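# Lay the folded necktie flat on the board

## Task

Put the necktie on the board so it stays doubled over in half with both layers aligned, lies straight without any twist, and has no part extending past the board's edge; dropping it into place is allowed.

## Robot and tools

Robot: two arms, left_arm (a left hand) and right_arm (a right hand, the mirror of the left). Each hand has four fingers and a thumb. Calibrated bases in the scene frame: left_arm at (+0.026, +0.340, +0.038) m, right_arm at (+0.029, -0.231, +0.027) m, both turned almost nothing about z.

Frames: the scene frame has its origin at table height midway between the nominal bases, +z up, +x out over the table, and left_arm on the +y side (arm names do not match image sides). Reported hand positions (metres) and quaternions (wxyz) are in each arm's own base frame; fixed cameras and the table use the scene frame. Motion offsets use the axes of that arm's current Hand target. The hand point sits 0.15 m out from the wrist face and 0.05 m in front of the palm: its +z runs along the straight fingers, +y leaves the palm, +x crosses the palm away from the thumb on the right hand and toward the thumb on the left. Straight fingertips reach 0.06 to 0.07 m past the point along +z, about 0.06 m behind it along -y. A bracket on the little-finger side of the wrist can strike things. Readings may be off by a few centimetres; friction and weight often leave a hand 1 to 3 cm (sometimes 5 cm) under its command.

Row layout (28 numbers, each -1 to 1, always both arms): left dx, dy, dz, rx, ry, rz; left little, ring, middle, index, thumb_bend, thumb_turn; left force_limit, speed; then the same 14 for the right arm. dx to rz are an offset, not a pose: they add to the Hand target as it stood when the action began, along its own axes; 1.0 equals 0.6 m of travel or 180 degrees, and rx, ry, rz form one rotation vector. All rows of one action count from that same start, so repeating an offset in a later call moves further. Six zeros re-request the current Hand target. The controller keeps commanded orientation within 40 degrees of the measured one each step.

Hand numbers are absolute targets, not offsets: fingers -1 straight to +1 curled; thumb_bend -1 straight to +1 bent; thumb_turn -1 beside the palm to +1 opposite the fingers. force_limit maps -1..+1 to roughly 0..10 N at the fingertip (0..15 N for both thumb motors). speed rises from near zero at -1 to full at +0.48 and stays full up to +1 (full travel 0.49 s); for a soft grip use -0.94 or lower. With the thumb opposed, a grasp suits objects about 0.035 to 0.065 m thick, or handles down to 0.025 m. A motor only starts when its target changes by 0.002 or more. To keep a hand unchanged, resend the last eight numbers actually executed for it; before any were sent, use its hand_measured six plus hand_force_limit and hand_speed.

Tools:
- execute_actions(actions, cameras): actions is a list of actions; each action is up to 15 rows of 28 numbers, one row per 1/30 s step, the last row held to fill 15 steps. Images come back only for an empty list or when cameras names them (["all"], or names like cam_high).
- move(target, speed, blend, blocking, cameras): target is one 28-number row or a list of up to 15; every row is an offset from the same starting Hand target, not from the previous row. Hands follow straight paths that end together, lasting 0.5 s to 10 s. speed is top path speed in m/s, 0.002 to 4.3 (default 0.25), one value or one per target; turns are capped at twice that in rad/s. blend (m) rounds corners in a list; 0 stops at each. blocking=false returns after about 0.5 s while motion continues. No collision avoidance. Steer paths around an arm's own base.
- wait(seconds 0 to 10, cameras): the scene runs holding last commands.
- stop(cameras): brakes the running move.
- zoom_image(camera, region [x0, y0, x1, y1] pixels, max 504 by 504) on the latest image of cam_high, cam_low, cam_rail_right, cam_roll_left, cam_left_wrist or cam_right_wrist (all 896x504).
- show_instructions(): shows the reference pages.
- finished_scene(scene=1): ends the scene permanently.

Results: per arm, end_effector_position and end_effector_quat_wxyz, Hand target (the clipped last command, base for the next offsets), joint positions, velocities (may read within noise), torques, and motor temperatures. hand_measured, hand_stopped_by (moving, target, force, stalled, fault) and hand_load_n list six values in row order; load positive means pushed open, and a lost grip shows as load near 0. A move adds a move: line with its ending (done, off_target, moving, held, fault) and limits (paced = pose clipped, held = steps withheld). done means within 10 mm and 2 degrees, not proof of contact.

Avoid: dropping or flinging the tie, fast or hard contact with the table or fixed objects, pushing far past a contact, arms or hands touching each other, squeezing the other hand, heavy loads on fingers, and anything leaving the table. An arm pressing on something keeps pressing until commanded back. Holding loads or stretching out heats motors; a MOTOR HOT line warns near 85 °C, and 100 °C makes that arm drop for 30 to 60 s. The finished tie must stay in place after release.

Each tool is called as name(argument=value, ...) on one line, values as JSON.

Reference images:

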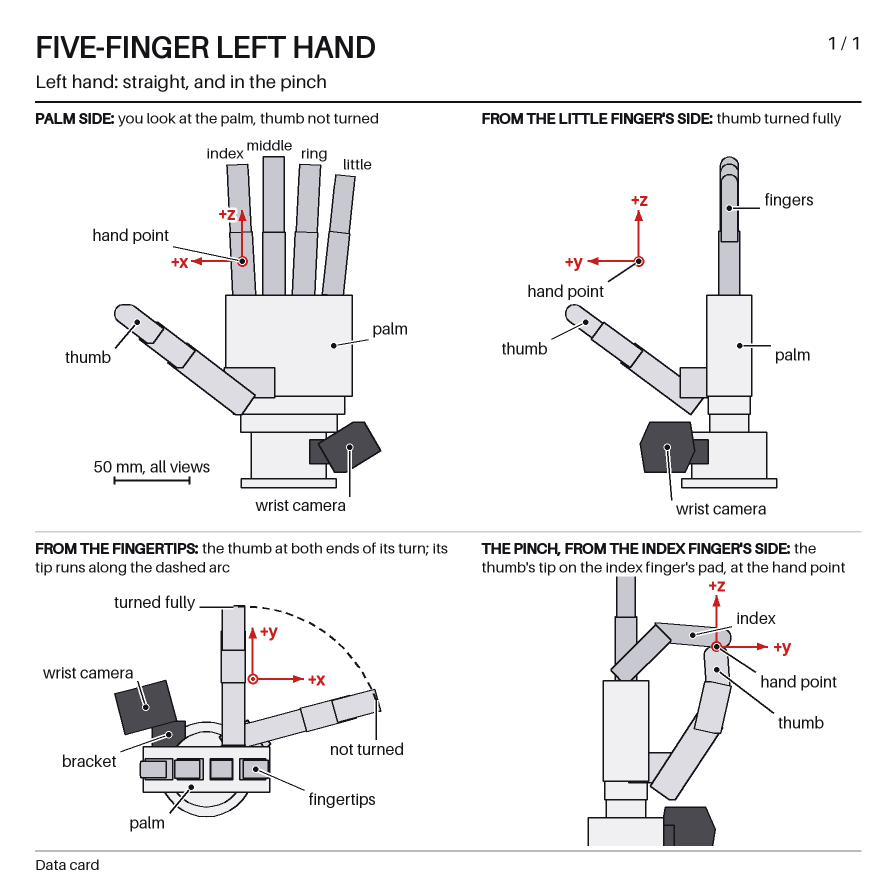

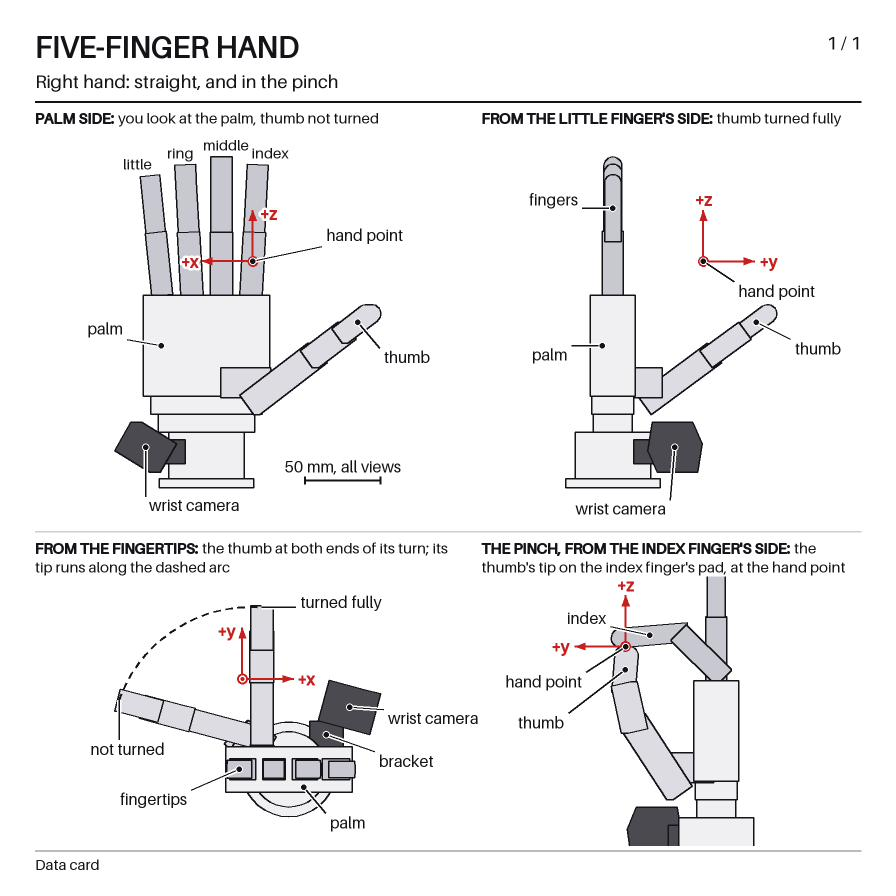

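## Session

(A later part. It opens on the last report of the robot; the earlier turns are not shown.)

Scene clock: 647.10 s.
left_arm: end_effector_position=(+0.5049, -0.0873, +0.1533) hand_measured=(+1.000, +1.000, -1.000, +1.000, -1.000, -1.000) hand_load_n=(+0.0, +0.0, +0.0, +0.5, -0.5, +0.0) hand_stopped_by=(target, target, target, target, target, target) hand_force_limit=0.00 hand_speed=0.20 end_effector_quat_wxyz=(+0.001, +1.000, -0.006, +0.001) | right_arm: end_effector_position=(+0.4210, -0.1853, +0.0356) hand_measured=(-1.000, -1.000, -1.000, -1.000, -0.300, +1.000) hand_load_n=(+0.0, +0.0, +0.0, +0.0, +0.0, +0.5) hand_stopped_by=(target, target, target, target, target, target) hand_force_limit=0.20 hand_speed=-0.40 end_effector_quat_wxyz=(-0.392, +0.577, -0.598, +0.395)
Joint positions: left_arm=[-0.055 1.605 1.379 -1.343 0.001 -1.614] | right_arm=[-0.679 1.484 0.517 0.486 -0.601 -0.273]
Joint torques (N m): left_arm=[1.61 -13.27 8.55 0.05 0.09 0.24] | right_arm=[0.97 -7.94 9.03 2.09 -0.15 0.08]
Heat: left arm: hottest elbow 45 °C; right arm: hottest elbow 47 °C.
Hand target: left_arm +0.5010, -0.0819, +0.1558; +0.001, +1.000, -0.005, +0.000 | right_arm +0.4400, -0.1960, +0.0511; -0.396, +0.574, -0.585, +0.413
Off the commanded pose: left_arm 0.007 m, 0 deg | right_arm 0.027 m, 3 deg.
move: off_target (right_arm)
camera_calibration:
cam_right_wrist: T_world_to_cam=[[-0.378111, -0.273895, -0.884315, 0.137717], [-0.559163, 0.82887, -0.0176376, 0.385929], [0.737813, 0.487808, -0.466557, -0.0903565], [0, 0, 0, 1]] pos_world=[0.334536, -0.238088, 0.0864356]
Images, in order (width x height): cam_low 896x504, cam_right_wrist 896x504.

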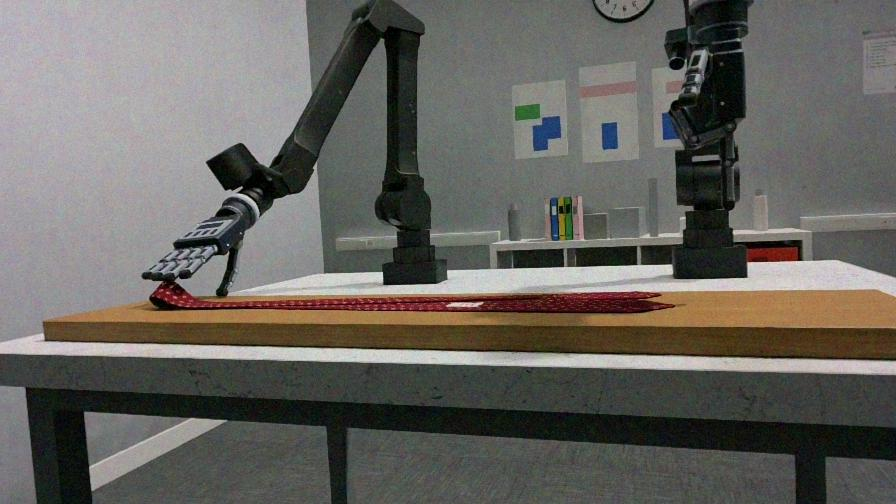

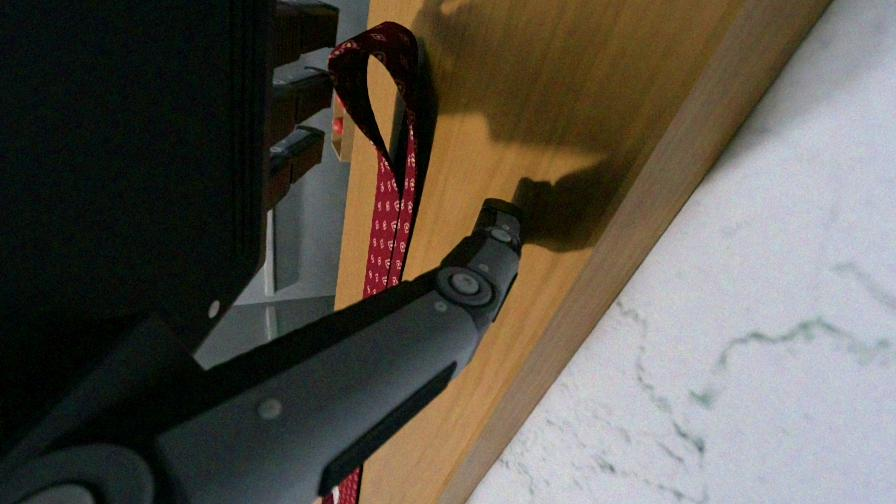

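move(target=[0,0,0,0,0,0,1,1,-1,1,-1,-1,0,0.2,0.009,-0.0628,0.1281,0,0,0,-1,-1,-1,-1,-0.3,1,0.2,-0.4], speed=0.1, cameras=["cam_low","cam_right_wrist","cam_high"])

zoom_image(camera="cam_low", region=[80, 220, 380, 360])

Scene clock: 649.40 s.
left_arm: end_effector_position=(+0.5049, -0.0873, +0.1533) hand_measured=(+1.000, +1.000, -1.000, +1.000, -1.000, -1.000) hand_load_n=(+0.0, +0.0, +0.0, +0.0, +0.0, +0.0) hand_stopped_by=(target, target, target, target, target, target) hand_force_limit=0.00 hand_speed=0.20 end_effector_quat_wxyz=(+0.001, +1.000, -0.006, +0.001) | right_arm: end_effector_position=(+0.5083, -0.1971, +0.0474) hand_measured=(-1.000, -1.000, -1.000, -1.000, -0.300, +1.000) hand_load_n=(+0.0, +0.0, +0.0, +0.0, +0.0, +0.0) hand_stopped_by=(target, target, target, target, target, target) hand_force_limit=0.20 hand_speed=-0.40 end_effector_quat_wxyz=(-0.392, +0.578, -0.591, +0.405)
Joint positions: left_arm=[-0.055 1.605 1.379 -1.343 0.001 -1.614] | right_arm=[-0.568 1.624 0.722 0.473 -0.499 -0.221]
Joint torques (N m): left_arm=[1.61 -13.22 8.55 0.05 0.09 0.25] | right_arm=[1.2 -9.41 9.52 1.31 -0.11 0.08]
Heat: left arm: hottest elbow 45 °C; right arm: hottest elbow 47 °C.
Hand target: left_arm +0.5010, -0.0819, +0.1558; +0.001, +1.000, -0.005, +0.000 | right_arm +0.5251, -0.2035, +0.0601; -0.396, +0.574, -0.585, +0.413
Off the commanded pose: left_arm 0.007 m, 0 deg | right_arm 0.022 m, 1 deg.
move: off_target (right_arm)
camera_calibration:
cam_right_wrist: T_world_to_cam=[[-0.362628, -0.290013, -0.88566, 0.167062], [-0.559192, 0.827966, -0.0421637, 0.445737], [0.745524, 0.479964, -0.462416, -0.149181], [0, 0, 0, 1]] pos_world=[0.421052, -0.249004, 0.0977704]
Images, in order (width x height): cam_high 896x504, cam_low 896x504, cam_right_wrist 896x504.

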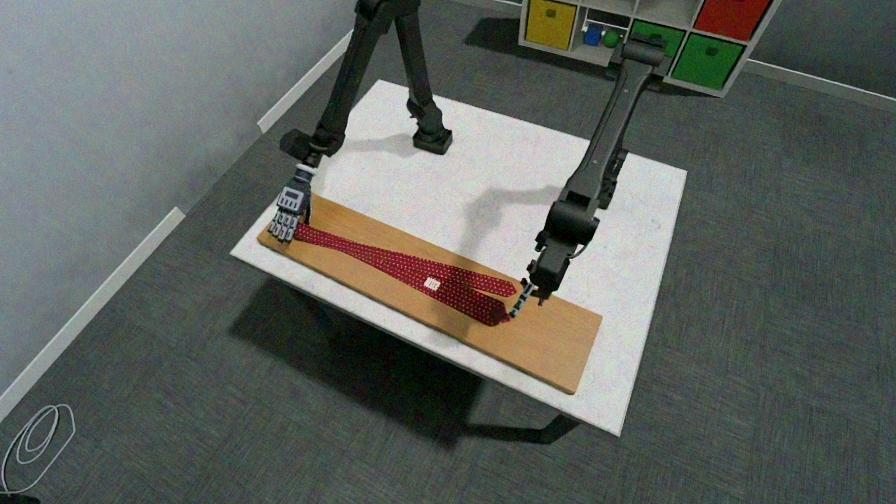

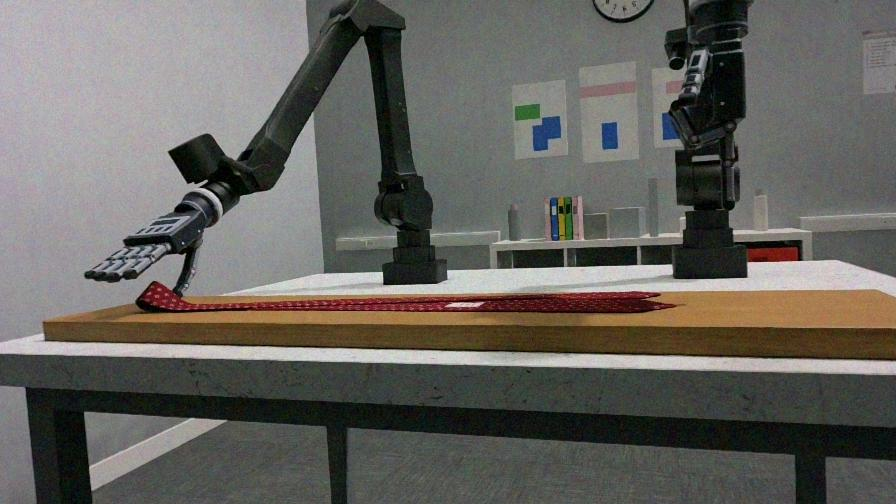

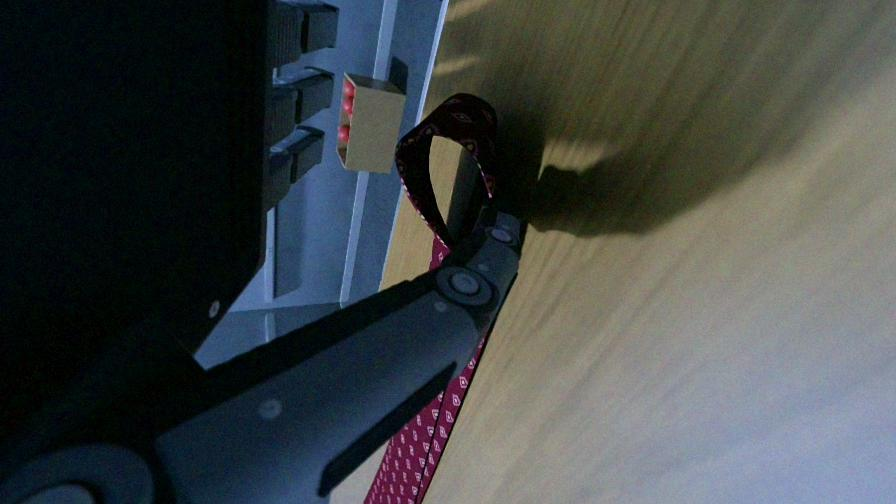

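Scaled by 1.680 from the camera's 896x504 image, which has a finer 1280x720 frame.

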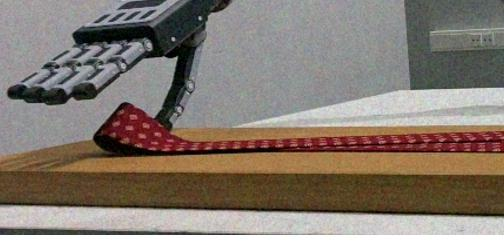

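move(target=[0,0,0,0,0,0,1,1,-1,1,-1,-1,0,0.2,0.0197,0.0063,-0.1037,0,0,0,-1,-1,-1,-1,-0.3,1,0.2,-0.4], speed=0.12, cameras=["cam_low","cam_right_wrist"])

zoom_image(camera="cam_low", region=[80, 220, 380, 360])

Scene clock: 651.80 s.
left_arm: end_effector_position=(+0.5049, -0.0873, +0.1533) hand_measured=(+1.000, +1.000, -1.000, +1.000, -1.000, -1.000) hand_load_n=(+0.0, +0.0, +0.0, +0.0, +0.0, +0.0) hand_stopped_by=(target, target, target, target, target, target) hand_force_limit=0.00 hand_speed=0.20 end_effector_quat_wxyz=(+0.001, +1.000, -0.006, +0.001) | right_arm: end_effector_position=(+0.4666, -0.2113, +0.0721) hand_measured=(-1.000, -1.000, -1.000, -1.000, -0.300, +1.000) hand_load_n=(+0.0, +0.0, +0.0, -0.5, +0.0, +0.0) hand_stopped_by=(target, target, target, target, target, target) hand_force_limit=0.20 hand_speed=-0.40 end_effector_quat_wxyz=(-0.398, +0.573, -0.590, +0.408)
Joint positions: left_arm=[-0.055 1.605 1.379 -1.343 0.001 -1.614] | right_arm=[-0.661 1.506 0.664 0.407 -0.588 -0.25]
Joint torques (N m): left_arm=[1.61 -13.22 8.55 0.05 0.09 0.25] | right_arm=[-0.67 -10.17 6.42 1.1 -0.45 -0.02]
Heat: left arm: hottest elbow 45 °C; right arm: hottest elbow 47 °C.
Hand target: left_arm +0.5010, -0.0819, +0.1558; +0.001, +1.000, -0.005, +0.000 | right_arm +0.4650, -0.2136, +0.0781; -0.396, +0.574, -0.585, +0.413
Off the commanded pose: left_arm 0.007 m, 0 deg | right_arm 0.007 m, 1 deg.
move: done
camera_calibration:
cam_right_wrist: T_world_to_cam=[[-0.349615, -0.283399, -0.893003, 0.165435], [-0.556716, 0.829468, -0.0452791, 0.434594], [0.753549, 0.481319, -0.447767, -0.104284], [0, 0, 0, 1]] pos_world=[0.378367, -0.263404, 0.120717]
Images, in order (width x height): cam_low 896x504, cam_right_wrist 896x504.

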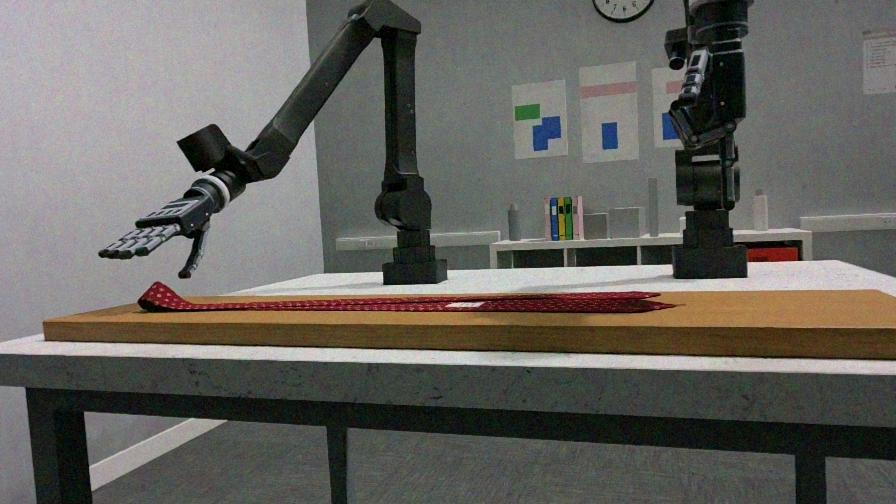

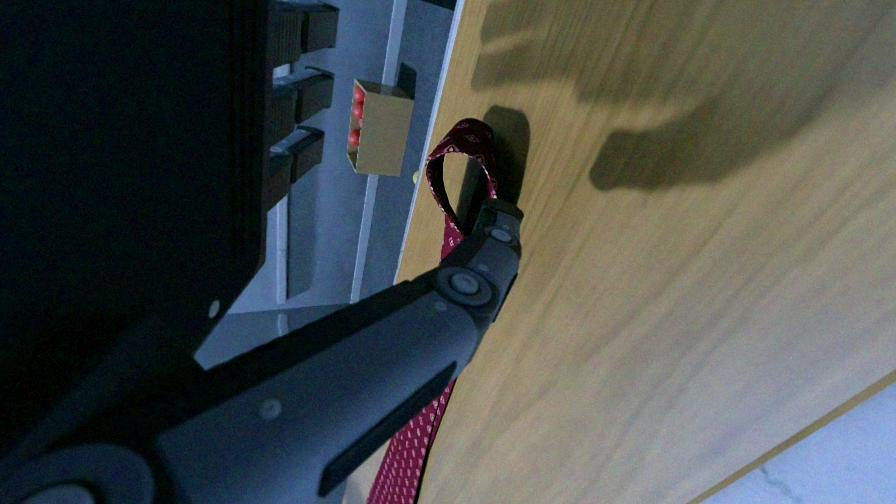

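Scaled by 1.680 from the camera's 896x504 image, which has a finer 1280x720 frame.

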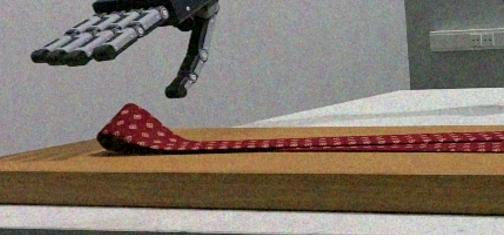

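move(target=[[0,0,0,0,0,0,1,1,-1,1,-1,-1,0,0.2,-0.0298,0.0192,0.015,0,0,0,-1,-1,-1,-1,-0.3,1,0.2,-0.4],[0,0,0,0,0,0,1,1,-1,1,-1,-1,0,0.2,-0.03,-0.0268,0.14,0,0,0,-1,-1,-1,-1,-0.3,1,0.2,-0.4]], speed=0.1, cameras=["cam_low","cam_right_wrist"])

zoom_image(camera="cam_low", region=[80, 220, 380, 360])

Scene clock: 656.37 s.
left_arm: end_effector_position=(+0.5049, -0.0873, +0.1533) hand_measured=(+1.000, +1.000, -1.000, +1.000, -1.000, -1.000) hand_load_n=(+0.0, +0.0, +0.0, +0.0, -0.5, +0.0) hand_stopped_by=(target, target, target, target, target, target) hand_force_limit=0.00 hand_speed=0.20 end_effector_quat_wxyz=(+0.001, +1.000, -0.006, +0.001) | right_arm: end_effector_position=(+0.5309, -0.1914, +0.0488) hand_measured=(-1.000, -1.000, -1.000, -1.000, -0.300, +1.000) hand_load_n=(+0.0, +0.0, +0.0, +0.0, +0.0, +0.0) hand_stopped_by=(target, target, target, target, target, target) hand_force_limit=0.20 hand_speed=-0.40 end_effector_quat_wxyz=(-0.390, +0.579, -0.593, +0.401)
Joint positions: left_arm=[-0.055 1.605 1.379 -1.343 0.001 -1.614] | right_arm=[-0.528 1.653 0.774 0.448 -0.463 -0.203]
Joint torques (N m): left_arm=[1.61 -13.22 8.55 0.05 0.09 0.24] | right_arm=[0.44 -10.7 9.61 1.44 -0.11 0.01]
Heat: left arm: hottest elbow 45 °C; right arm: hottest elbow 47 °C.
Hand target: left_arm +0.5010, -0.0819, +0.1558; +0.001, +1.000, -0.005, +0.000 | right_arm +0.5497, -0.1980, +0.0640; -0.396, +0.574, -0.585, +0.413
Off the commanded pose: left_arm 0.007 m, 0 deg | right_arm 0.025 m, 2 deg.
move: off_target (right_arm)
camera_calibration:
cam_right_wrist: T_world_to_cam=[[-0.370974, -0.28608, -0.883479, 0.183113], [-0.559522, 0.82815, -0.0332198, 0.453555], [0.741157, 0.482002, -0.467291, -0.1652], [0, 0, 0, 1]] pos_world=[0.444143, -0.2436, 0.0996476]
Images, in order (width x height): cam_low 896x504, cam_right_wrist 896x504.

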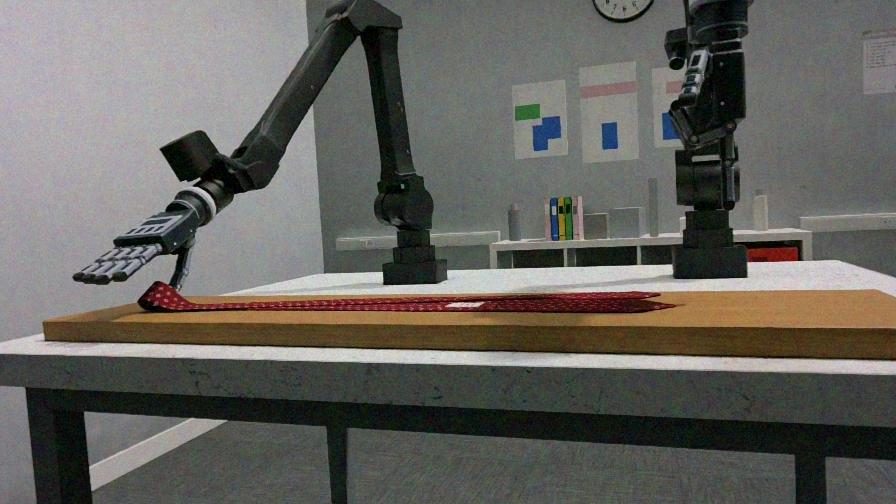

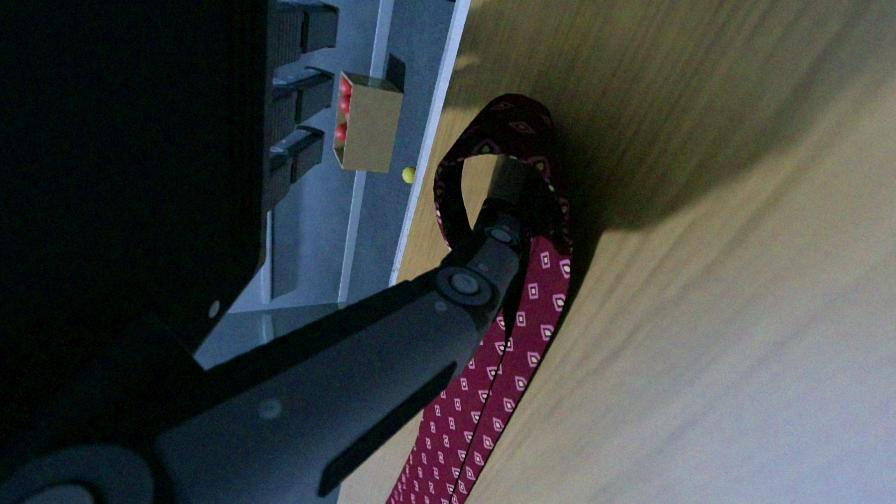

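Scaled by 1.680 from the camera's 896x504 image, which has a finer 1280x720 frame.

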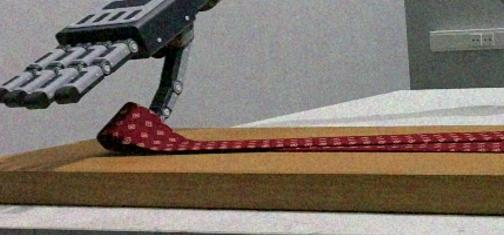

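move(target=[0,0,0,0,0,0,1,1,-1,1,-1,-1,0,0.2,0.0085,-0.0265,0.0527,0,0,0,-1,-1,-1,-1,-0.3,1,0.2,-0.4], speed=0.08, cameras=["cam_low","cam_right_wrist"])

zoom_image(camera="cam_low", region=[80, 220, 380, 360])

Scene clock: 657.77 s.
left_arm: end_effector_position=(+0.5049, -0.0873, +0.1533) hand_measured=(+1.000, +1.000, -1.000, +1.000, -1.000, -1.000) hand_load_n=(+0.0, +0.0, +0.0, +0.0, +0.0, +0.0) hand_stopped_by=(target, target, target, target, target, target) hand_force_limit=0.00 hand_speed=0.20 end_effector_quat_wxyz=(+0.001, +1.000, -0.006, +0.001) | right_arm: end_effector_position=(+0.5669, -0.1983, +0.0537) hand_measured=(-1.000, -1.000, -1.000, -1.000, -0.300, +1.000) hand_load_n=(+0.0, +0.0, +0.0, +0.0, +0.5, +0.0) hand_stopped_by=(target, target, target, target, target, target) hand_force_limit=0.20 hand_speed=-0.40 end_effector_quat_wxyz=(-0.391, +0.578, -0.591, +0.404)
Joint positions: left_arm=[-0.055 1.605 1.379 -1.343 0.001 -1.614] | right_arm=[-0.502 1.713 0.873 0.42 -0.439 -0.192]
Joint torques (N m): left_arm=[1.61 -13.27 8.55 0.03 0.09 0.24] | right_arm=[0.97 -11.81 10.07 1.32 0.01 0.14]
Heat: left arm: hottest elbow 45 °C; right arm: hottest elbow 47 °C.
Hand target: left_arm +0.5010, -0.0819, +0.1558; +0.001, +1.000, -0.005, +0.000 | right_arm +0.5849, -0.2039, +0.0682; -0.396, +0.574, -0.585, +0.413
Off the commanded pose: left_arm 0.007 m, 0 deg | right_arm 0.024 m, 2 deg.
move: off_target (right_arm)
camera_calibration:
cam_right_wrist: T_world_to_cam=[[-0.365407, -0.290029, -0.884512, 0.194995], [-0.559839, 0.827631, -0.0400988, 0.479893], [0.743679, 0.480531, -0.464791, -0.188163], [0, 0, 0, 1]] pos_world=[0.479848, -0.250202, 0.104261]
Images, in order (width x height): cam_low 896x504, cam_right_wrist 896x504.

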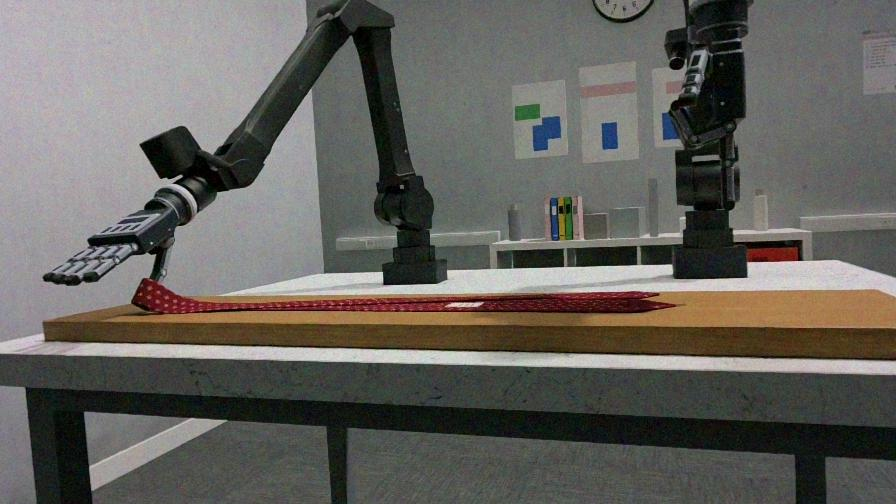

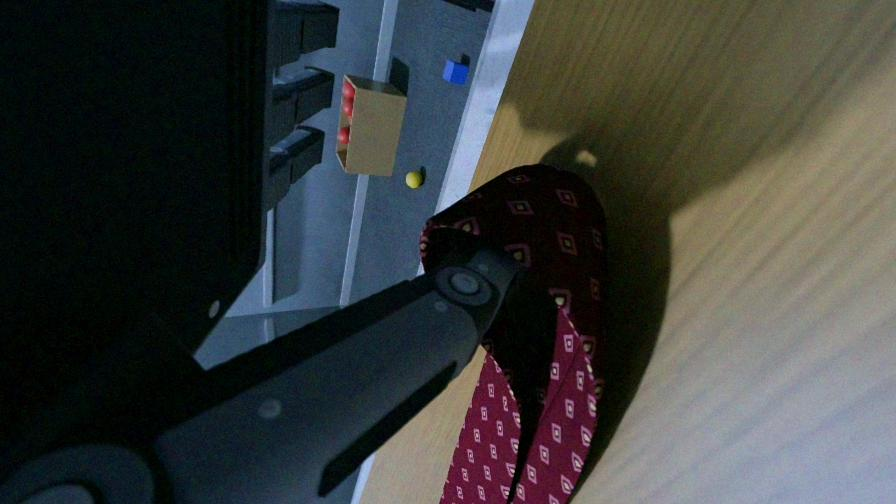

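Scaled by 1.680 from the camera's 896x504 image, which has a finer 1280x720 frame.

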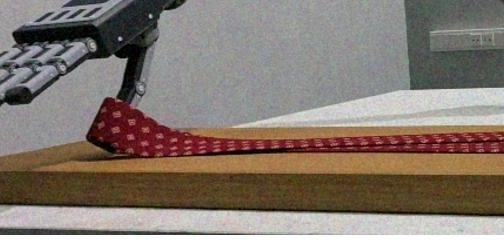

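move(target=[[0,0,0,0,0,0,1,1,-1,1,-1,-1,0,0.2,0,0,0,0,0,0,-1,-1,-1,-1,0.45,1,0.2,-0.4],[0,0,0,0,0,0,1,1,-1,1,-1,-1,0,0.2,-0.01,-0.06,-0.05,0,0,0,-1,-1,-1,-1,0.45,1,0.2,-0.4]], speed=0.06, cameras=["cam_low","cam_right_wrist","cam_high"])

zoom_image(camera="cam_low", region=[80, 200, 380, 340])

Scene clock: 660.83 s.
left_arm: end_effector_position=(+0.5049, -0.0873, +0.1533) hand_measured=(+1.000, +1.000, -1.000, +1.000, -1.000, -1.000) hand_load_n=(+0.0, +0.0, +0.0, +0.5, +0.0, +0.0) hand_stopped_by=(target, target, target, target, target, target) hand_force_limit=0.00 hand_speed=0.20 end_effector_quat_wxyz=(+0.001, +1.000, -0.006, +0.001) | right_arm: end_effector_position=(+0.5565, -0.1925, +0.0880) hand_measured=(-1.000, -1.000, -1.000, -1.000, +0.450, +1.000) hand_load_n=(+0.0, +0.0, -0.5, -0.5, +0.5, +0.0) hand_stopped_by=(target, target, target, target, target, target) hand_force_limit=0.20 hand_speed=-0.40 end_effector_quat_wxyz=(-0.389, +0.579, -0.595, +0.398)
Joint positions: left_arm=[-0.055 1.605 1.379 -1.343 0.001 -1.614] | right_arm=[-0.502 1.613 0.874 0.307 -0.439 -0.192]
Joint torques (N m): left_arm=[1.61 -13.22 8.55 0.05 0.09 0.25] | right_arm=[0.85 -11.87 9.81 1.44 -0.12 0.07]
Heat: left arm: hottest elbow 45 °C; right arm: hottest elbow 47 °C.
Hand target: left_arm +0.5010, -0.0819, +0.1558; +0.001, +1.000, -0.005, +0.000 | right_arm +0.5693, -0.1970, +0.1122; -0.396, +0.574, -0.585, +0.413
Off the commanded pose: left_arm 0.007 m, 0 deg | right_arm 0.028 m, 2 deg.
move: off_target (right_arm)
camera_calibration:
cam_right_wrist: T_world_to_cam=[[-0.376144, -0.283494, -0.882126, 0.230187], [-0.559998, 0.828043, -0.0273264, 0.46967], [0.738186, 0.48371, -0.47022, -0.16302], [0, 0, 0, 1]] pos_world=[0.469937, -0.244796, 0.139233]
Images, in order (width x height): cam_high 896x504, cam_low 896x504, cam_right_wrist 896x504.

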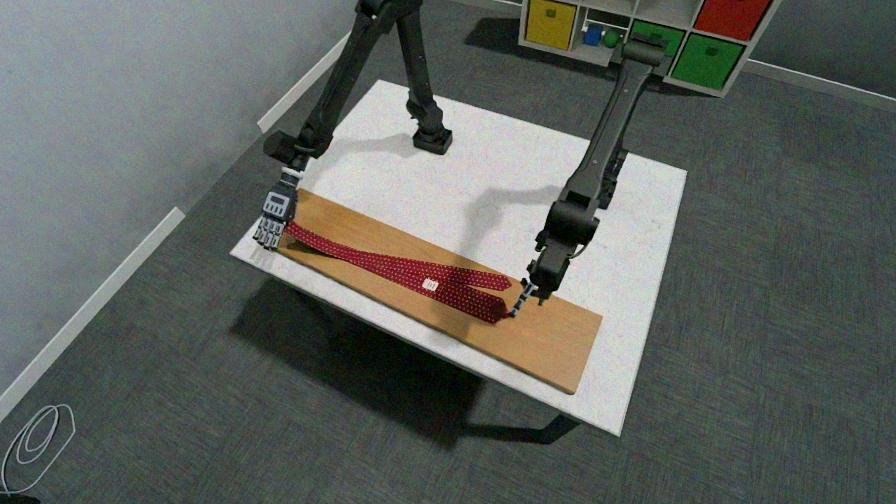

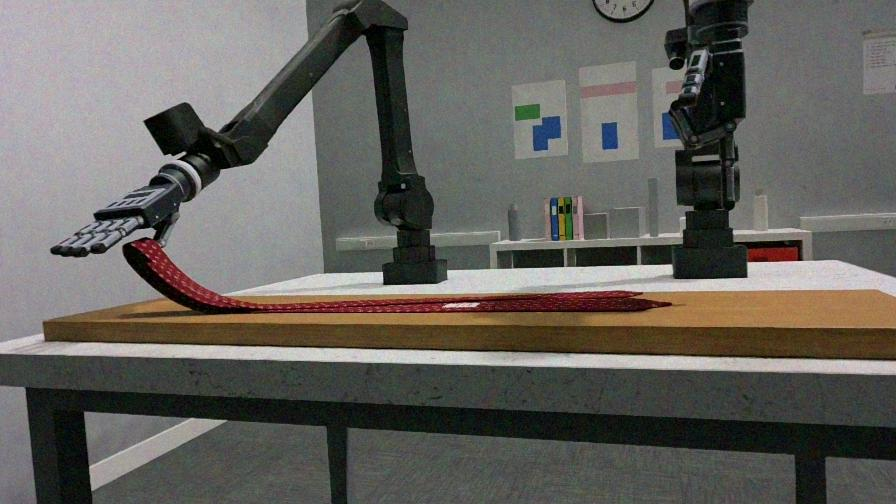

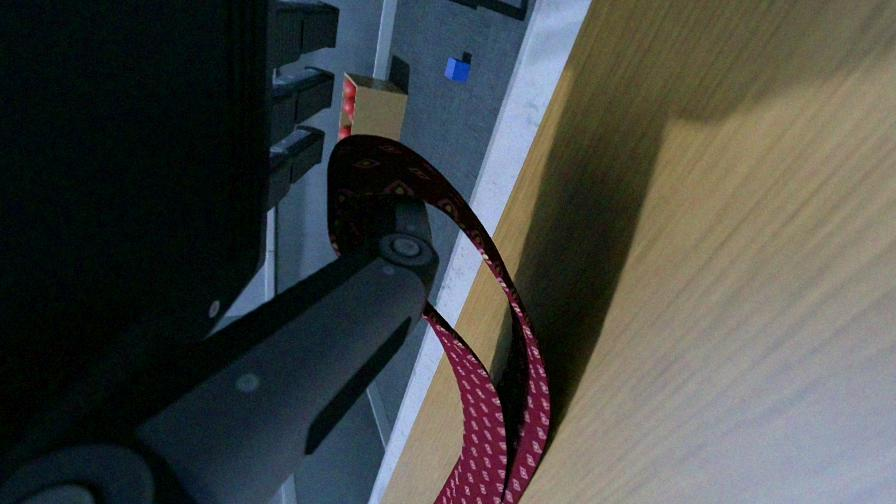

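Scaled by 1.680 from the camera's 896x504 image, which has a finer 1280x720 frame.

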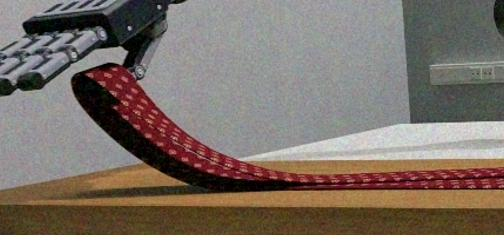

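move(target=[[0,0,0,0,0,0,1,1,-1,1,-1,-1,0,0.2,-0.158,-0.1705,-0.1202,0,0,0,-1,-1,-1,-1,0.45,1,0.2,-0.4],[0,0,0,0,0,0,1,1,-1,1,-1,-1,0,0.2,-0.3195,-0.4288,-0.2905,0,0,0,-1,-1,-1,-1,0.45,1,0.2,-0.4],[0,0,0,0,0,0,1,1,-1,1,-1,-1,0,0.2,-0.5908,-0.6283,-0.4068,0,0,0,-1,-1,-1,-1,0.45,1,0.2,-0.4]], speed=0.15, blend=0.04, cameras=["cam_low","cam_high","cam_rail_right","cam_roll_left"])

Scene clock: 667.33 s.
left_arm: end_effector_position=(+0.5049, -0.0873, +0.1533) hand_measured=(+1.000, +1.000, -1.000, +1.000, -1.000, -1.000) hand_load_n=(+0.0, +0.0, +0.0, +0.0, +0.0, +0.0) hand_stopped_by=(target, target, target, target, target, target) hand_force_limit=0.00 hand_speed=0.20 end_effector_quat_wxyz=(+0.001, +1.000, -0.006, +0.001) | right_arm: end_effector_position=(+0.4795, +0.1625, +0.5136) hand_measured=(-1.000, -1.000, -1.000, -1.000, +0.450, +1.000) hand_load_n=(+0.0, +0.0, +0.0, +0.0, +0.5, +0.0) hand_stopped_by=(target, target, target, target, target, target) hand_force_limit=0.20 hand_speed=-0.40 end_effector_quat_wxyz=(-0.375, +0.591, -0.588, +0.407)
Joint positions: left_arm=[-0.055 1.605 1.379 -1.343 0.001 -1.614] | right_arm=[0.411 1.188 1.649 -0.899 0.412 0.141]
Joint torques (N m): left_arm=[1.61 -13.22 8.55 0.05 0.09 0.25] | right_arm=[-0.26 -7.36 13.34 1.21 0.33 0.04]
Heat: left arm: hottest elbow 45 °C; right arm: hottest elbow 49 °C.
Hand target: left_arm +0.5010, -0.0819, +0.1558; +0.001, +1.000, -0.005, +0.000 | right_arm +0.4794, +0.1646, +0.5462; -0.396, +0.574, -0.585, +0.413
Off the commanded pose: left_arm 0.007 m, 0 deg | right_arm 0.033 m, 3 deg.
move: off_target (right_arm)
Images, in order (width x height): cam_high 896x504, cam_low 896x504, cam_rail_right 896x504, cam_roll_left 896x504.

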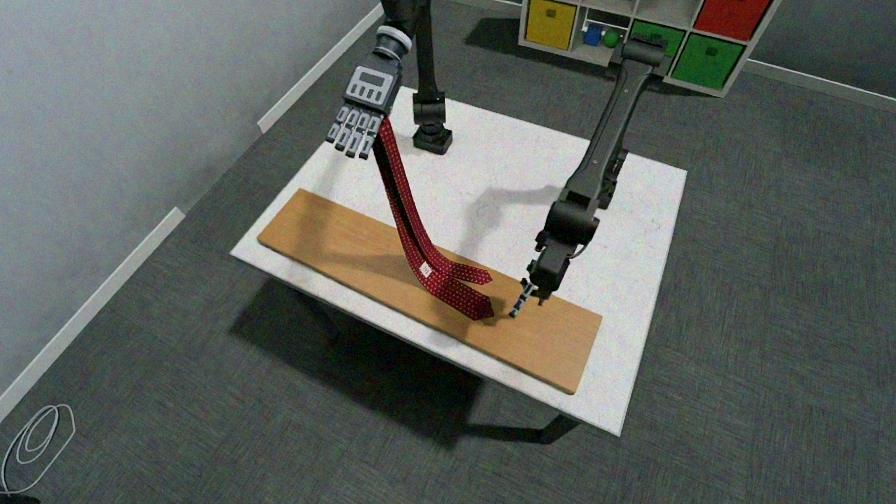

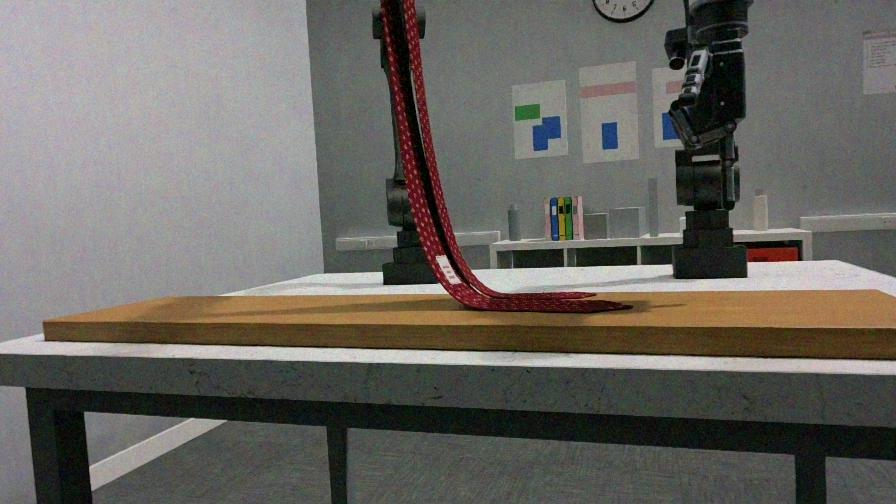

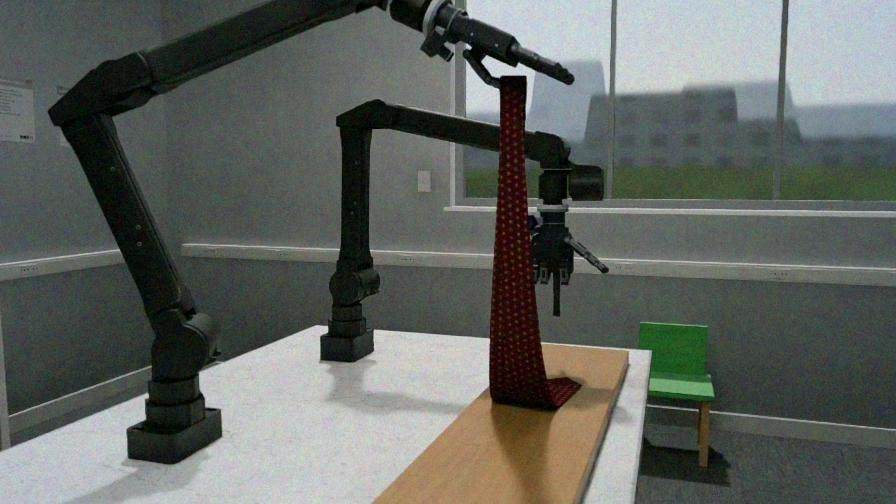

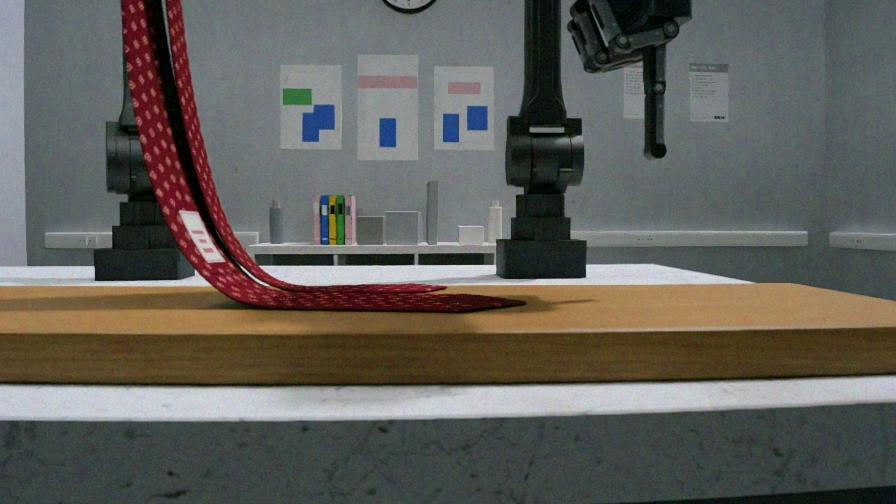

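move(target=[0,0,0,0,0,0,1,1,-1,1,-1,-1,0,0.2,-0.038,-0.3127,-0.1155,0,0,0,-1,-1,-1,-1,0.45,1,0.2,-0.4], speed=0.12, cameras=["cam_low","cam_high","cam_rail_right","cam_roll_left"])

Scene clock: 670.33 s.
left_arm: end_effector_position=(+0.5049, -0.0873, +0.1533) hand_measured=(+1.000, +1.000, -1.000, +1.000, -1.000, -1.000) hand_load_n=(+0.0, +0.0, +0.0, +0.0, +0.0, +0.0) hand_stopped_by=(target, target, target, target, target, target) hand_force_limit=0.00 hand_speed=0.20 end_effector_quat_wxyz=(+0.001, +1.000, -0.006, +0.001) | right_arm: end_effector_position=(+0.4845, +0.1891, +0.7309) hand_measured=(-1.000, -1.000, -1.000, -1.000, +0.450, +1.000) hand_load_n=(+0.0, +0.0, +0.0, +0.0, +0.5, +0.0) hand_stopped_by=(target, target, target, target, target, target) hand_force_limit=0.20 hand_speed=-0.40 end_effector_quat_wxyz=(-0.438, +0.549, -0.561, +0.439)
Joint positions: left_arm=[-0.055 1.605 1.379 -1.343 0.001 -1.614] | right_arm=[0.478 1.696 2.892 -1.459 0.474 0.133]
Joint torques (N m): left_arm=[1.55 -13.22 8.55 0.05 0.09 0.25] | right_arm=[0.09 -8.47 7.5 1.83 0.32 -0.03]
Heat: left arm: hottest elbow 45 °C; right arm: hottest elbow 49 °C.
Hand target: left_arm +0.5010, -0.0819, +0.1558; +0.001, +1.000, -0.005, +0.000 | right_arm +0.4796, +0.1896, +0.7460; -0.396, +0.574, -0.585, +0.413
Off the commanded pose: left_arm 0.007 m, 0 deg | right_arm 0.016 m, 7 deg.
elbow stopped short (right arm): the move would have taken joint 3 (elbow) straighter than the controller allows.
move: off_target (right_arm)
Images, in order (width x height): cam_high 896x504, cam_low 896x504, cam_rail_right 896x504, cam_roll_left 896x504.

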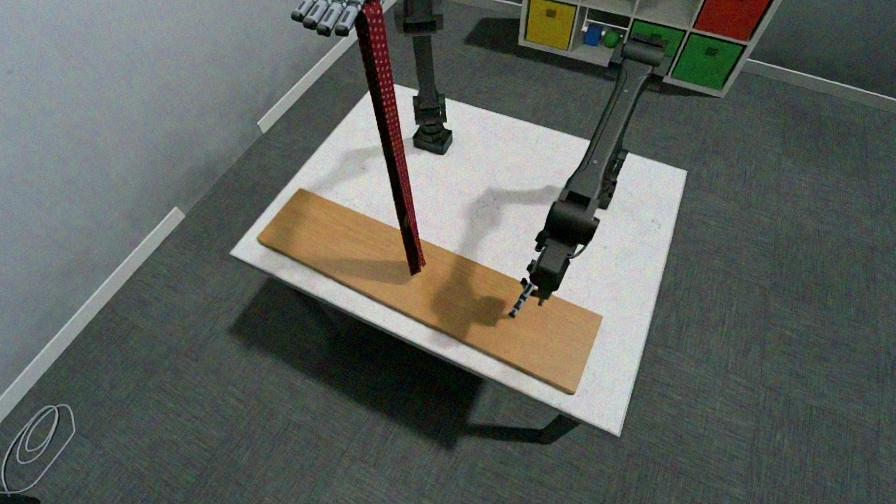

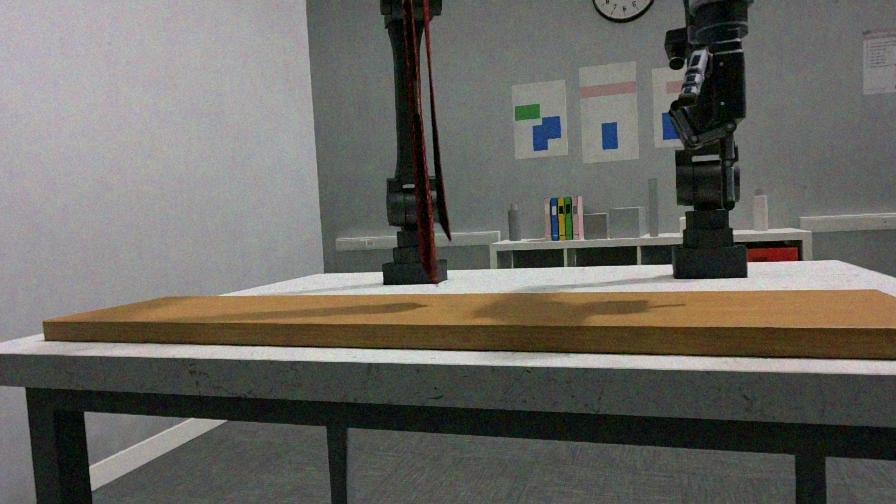

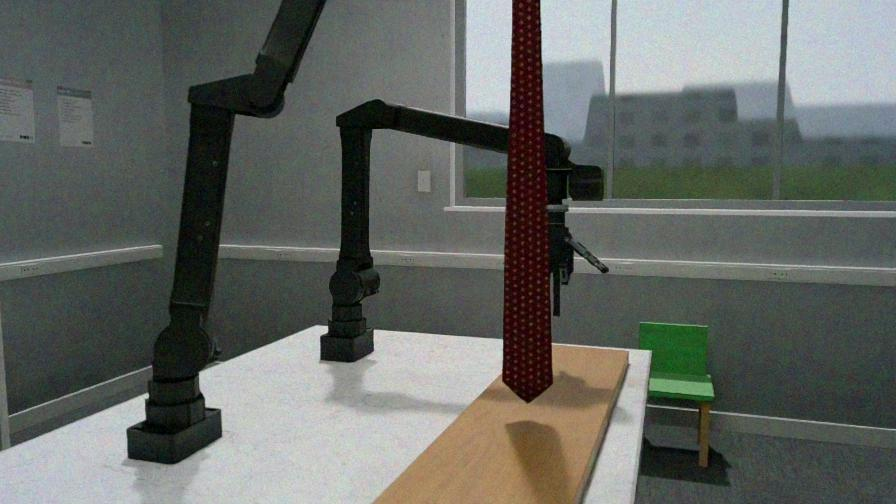

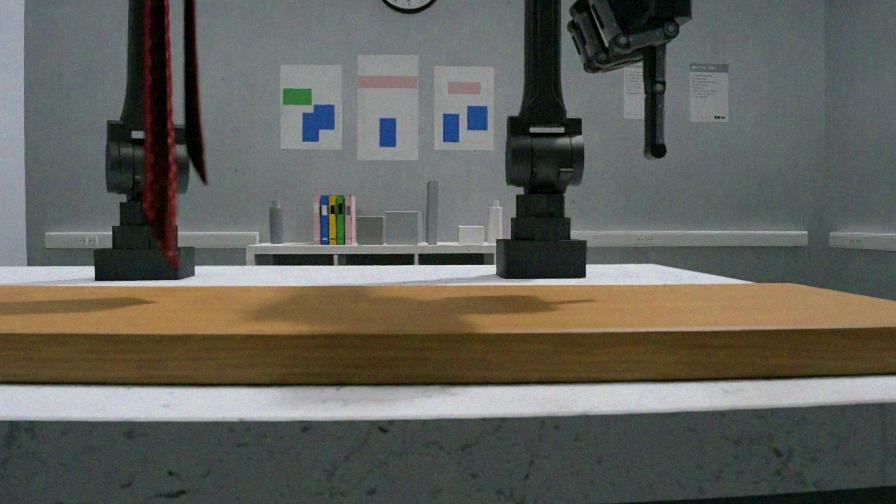

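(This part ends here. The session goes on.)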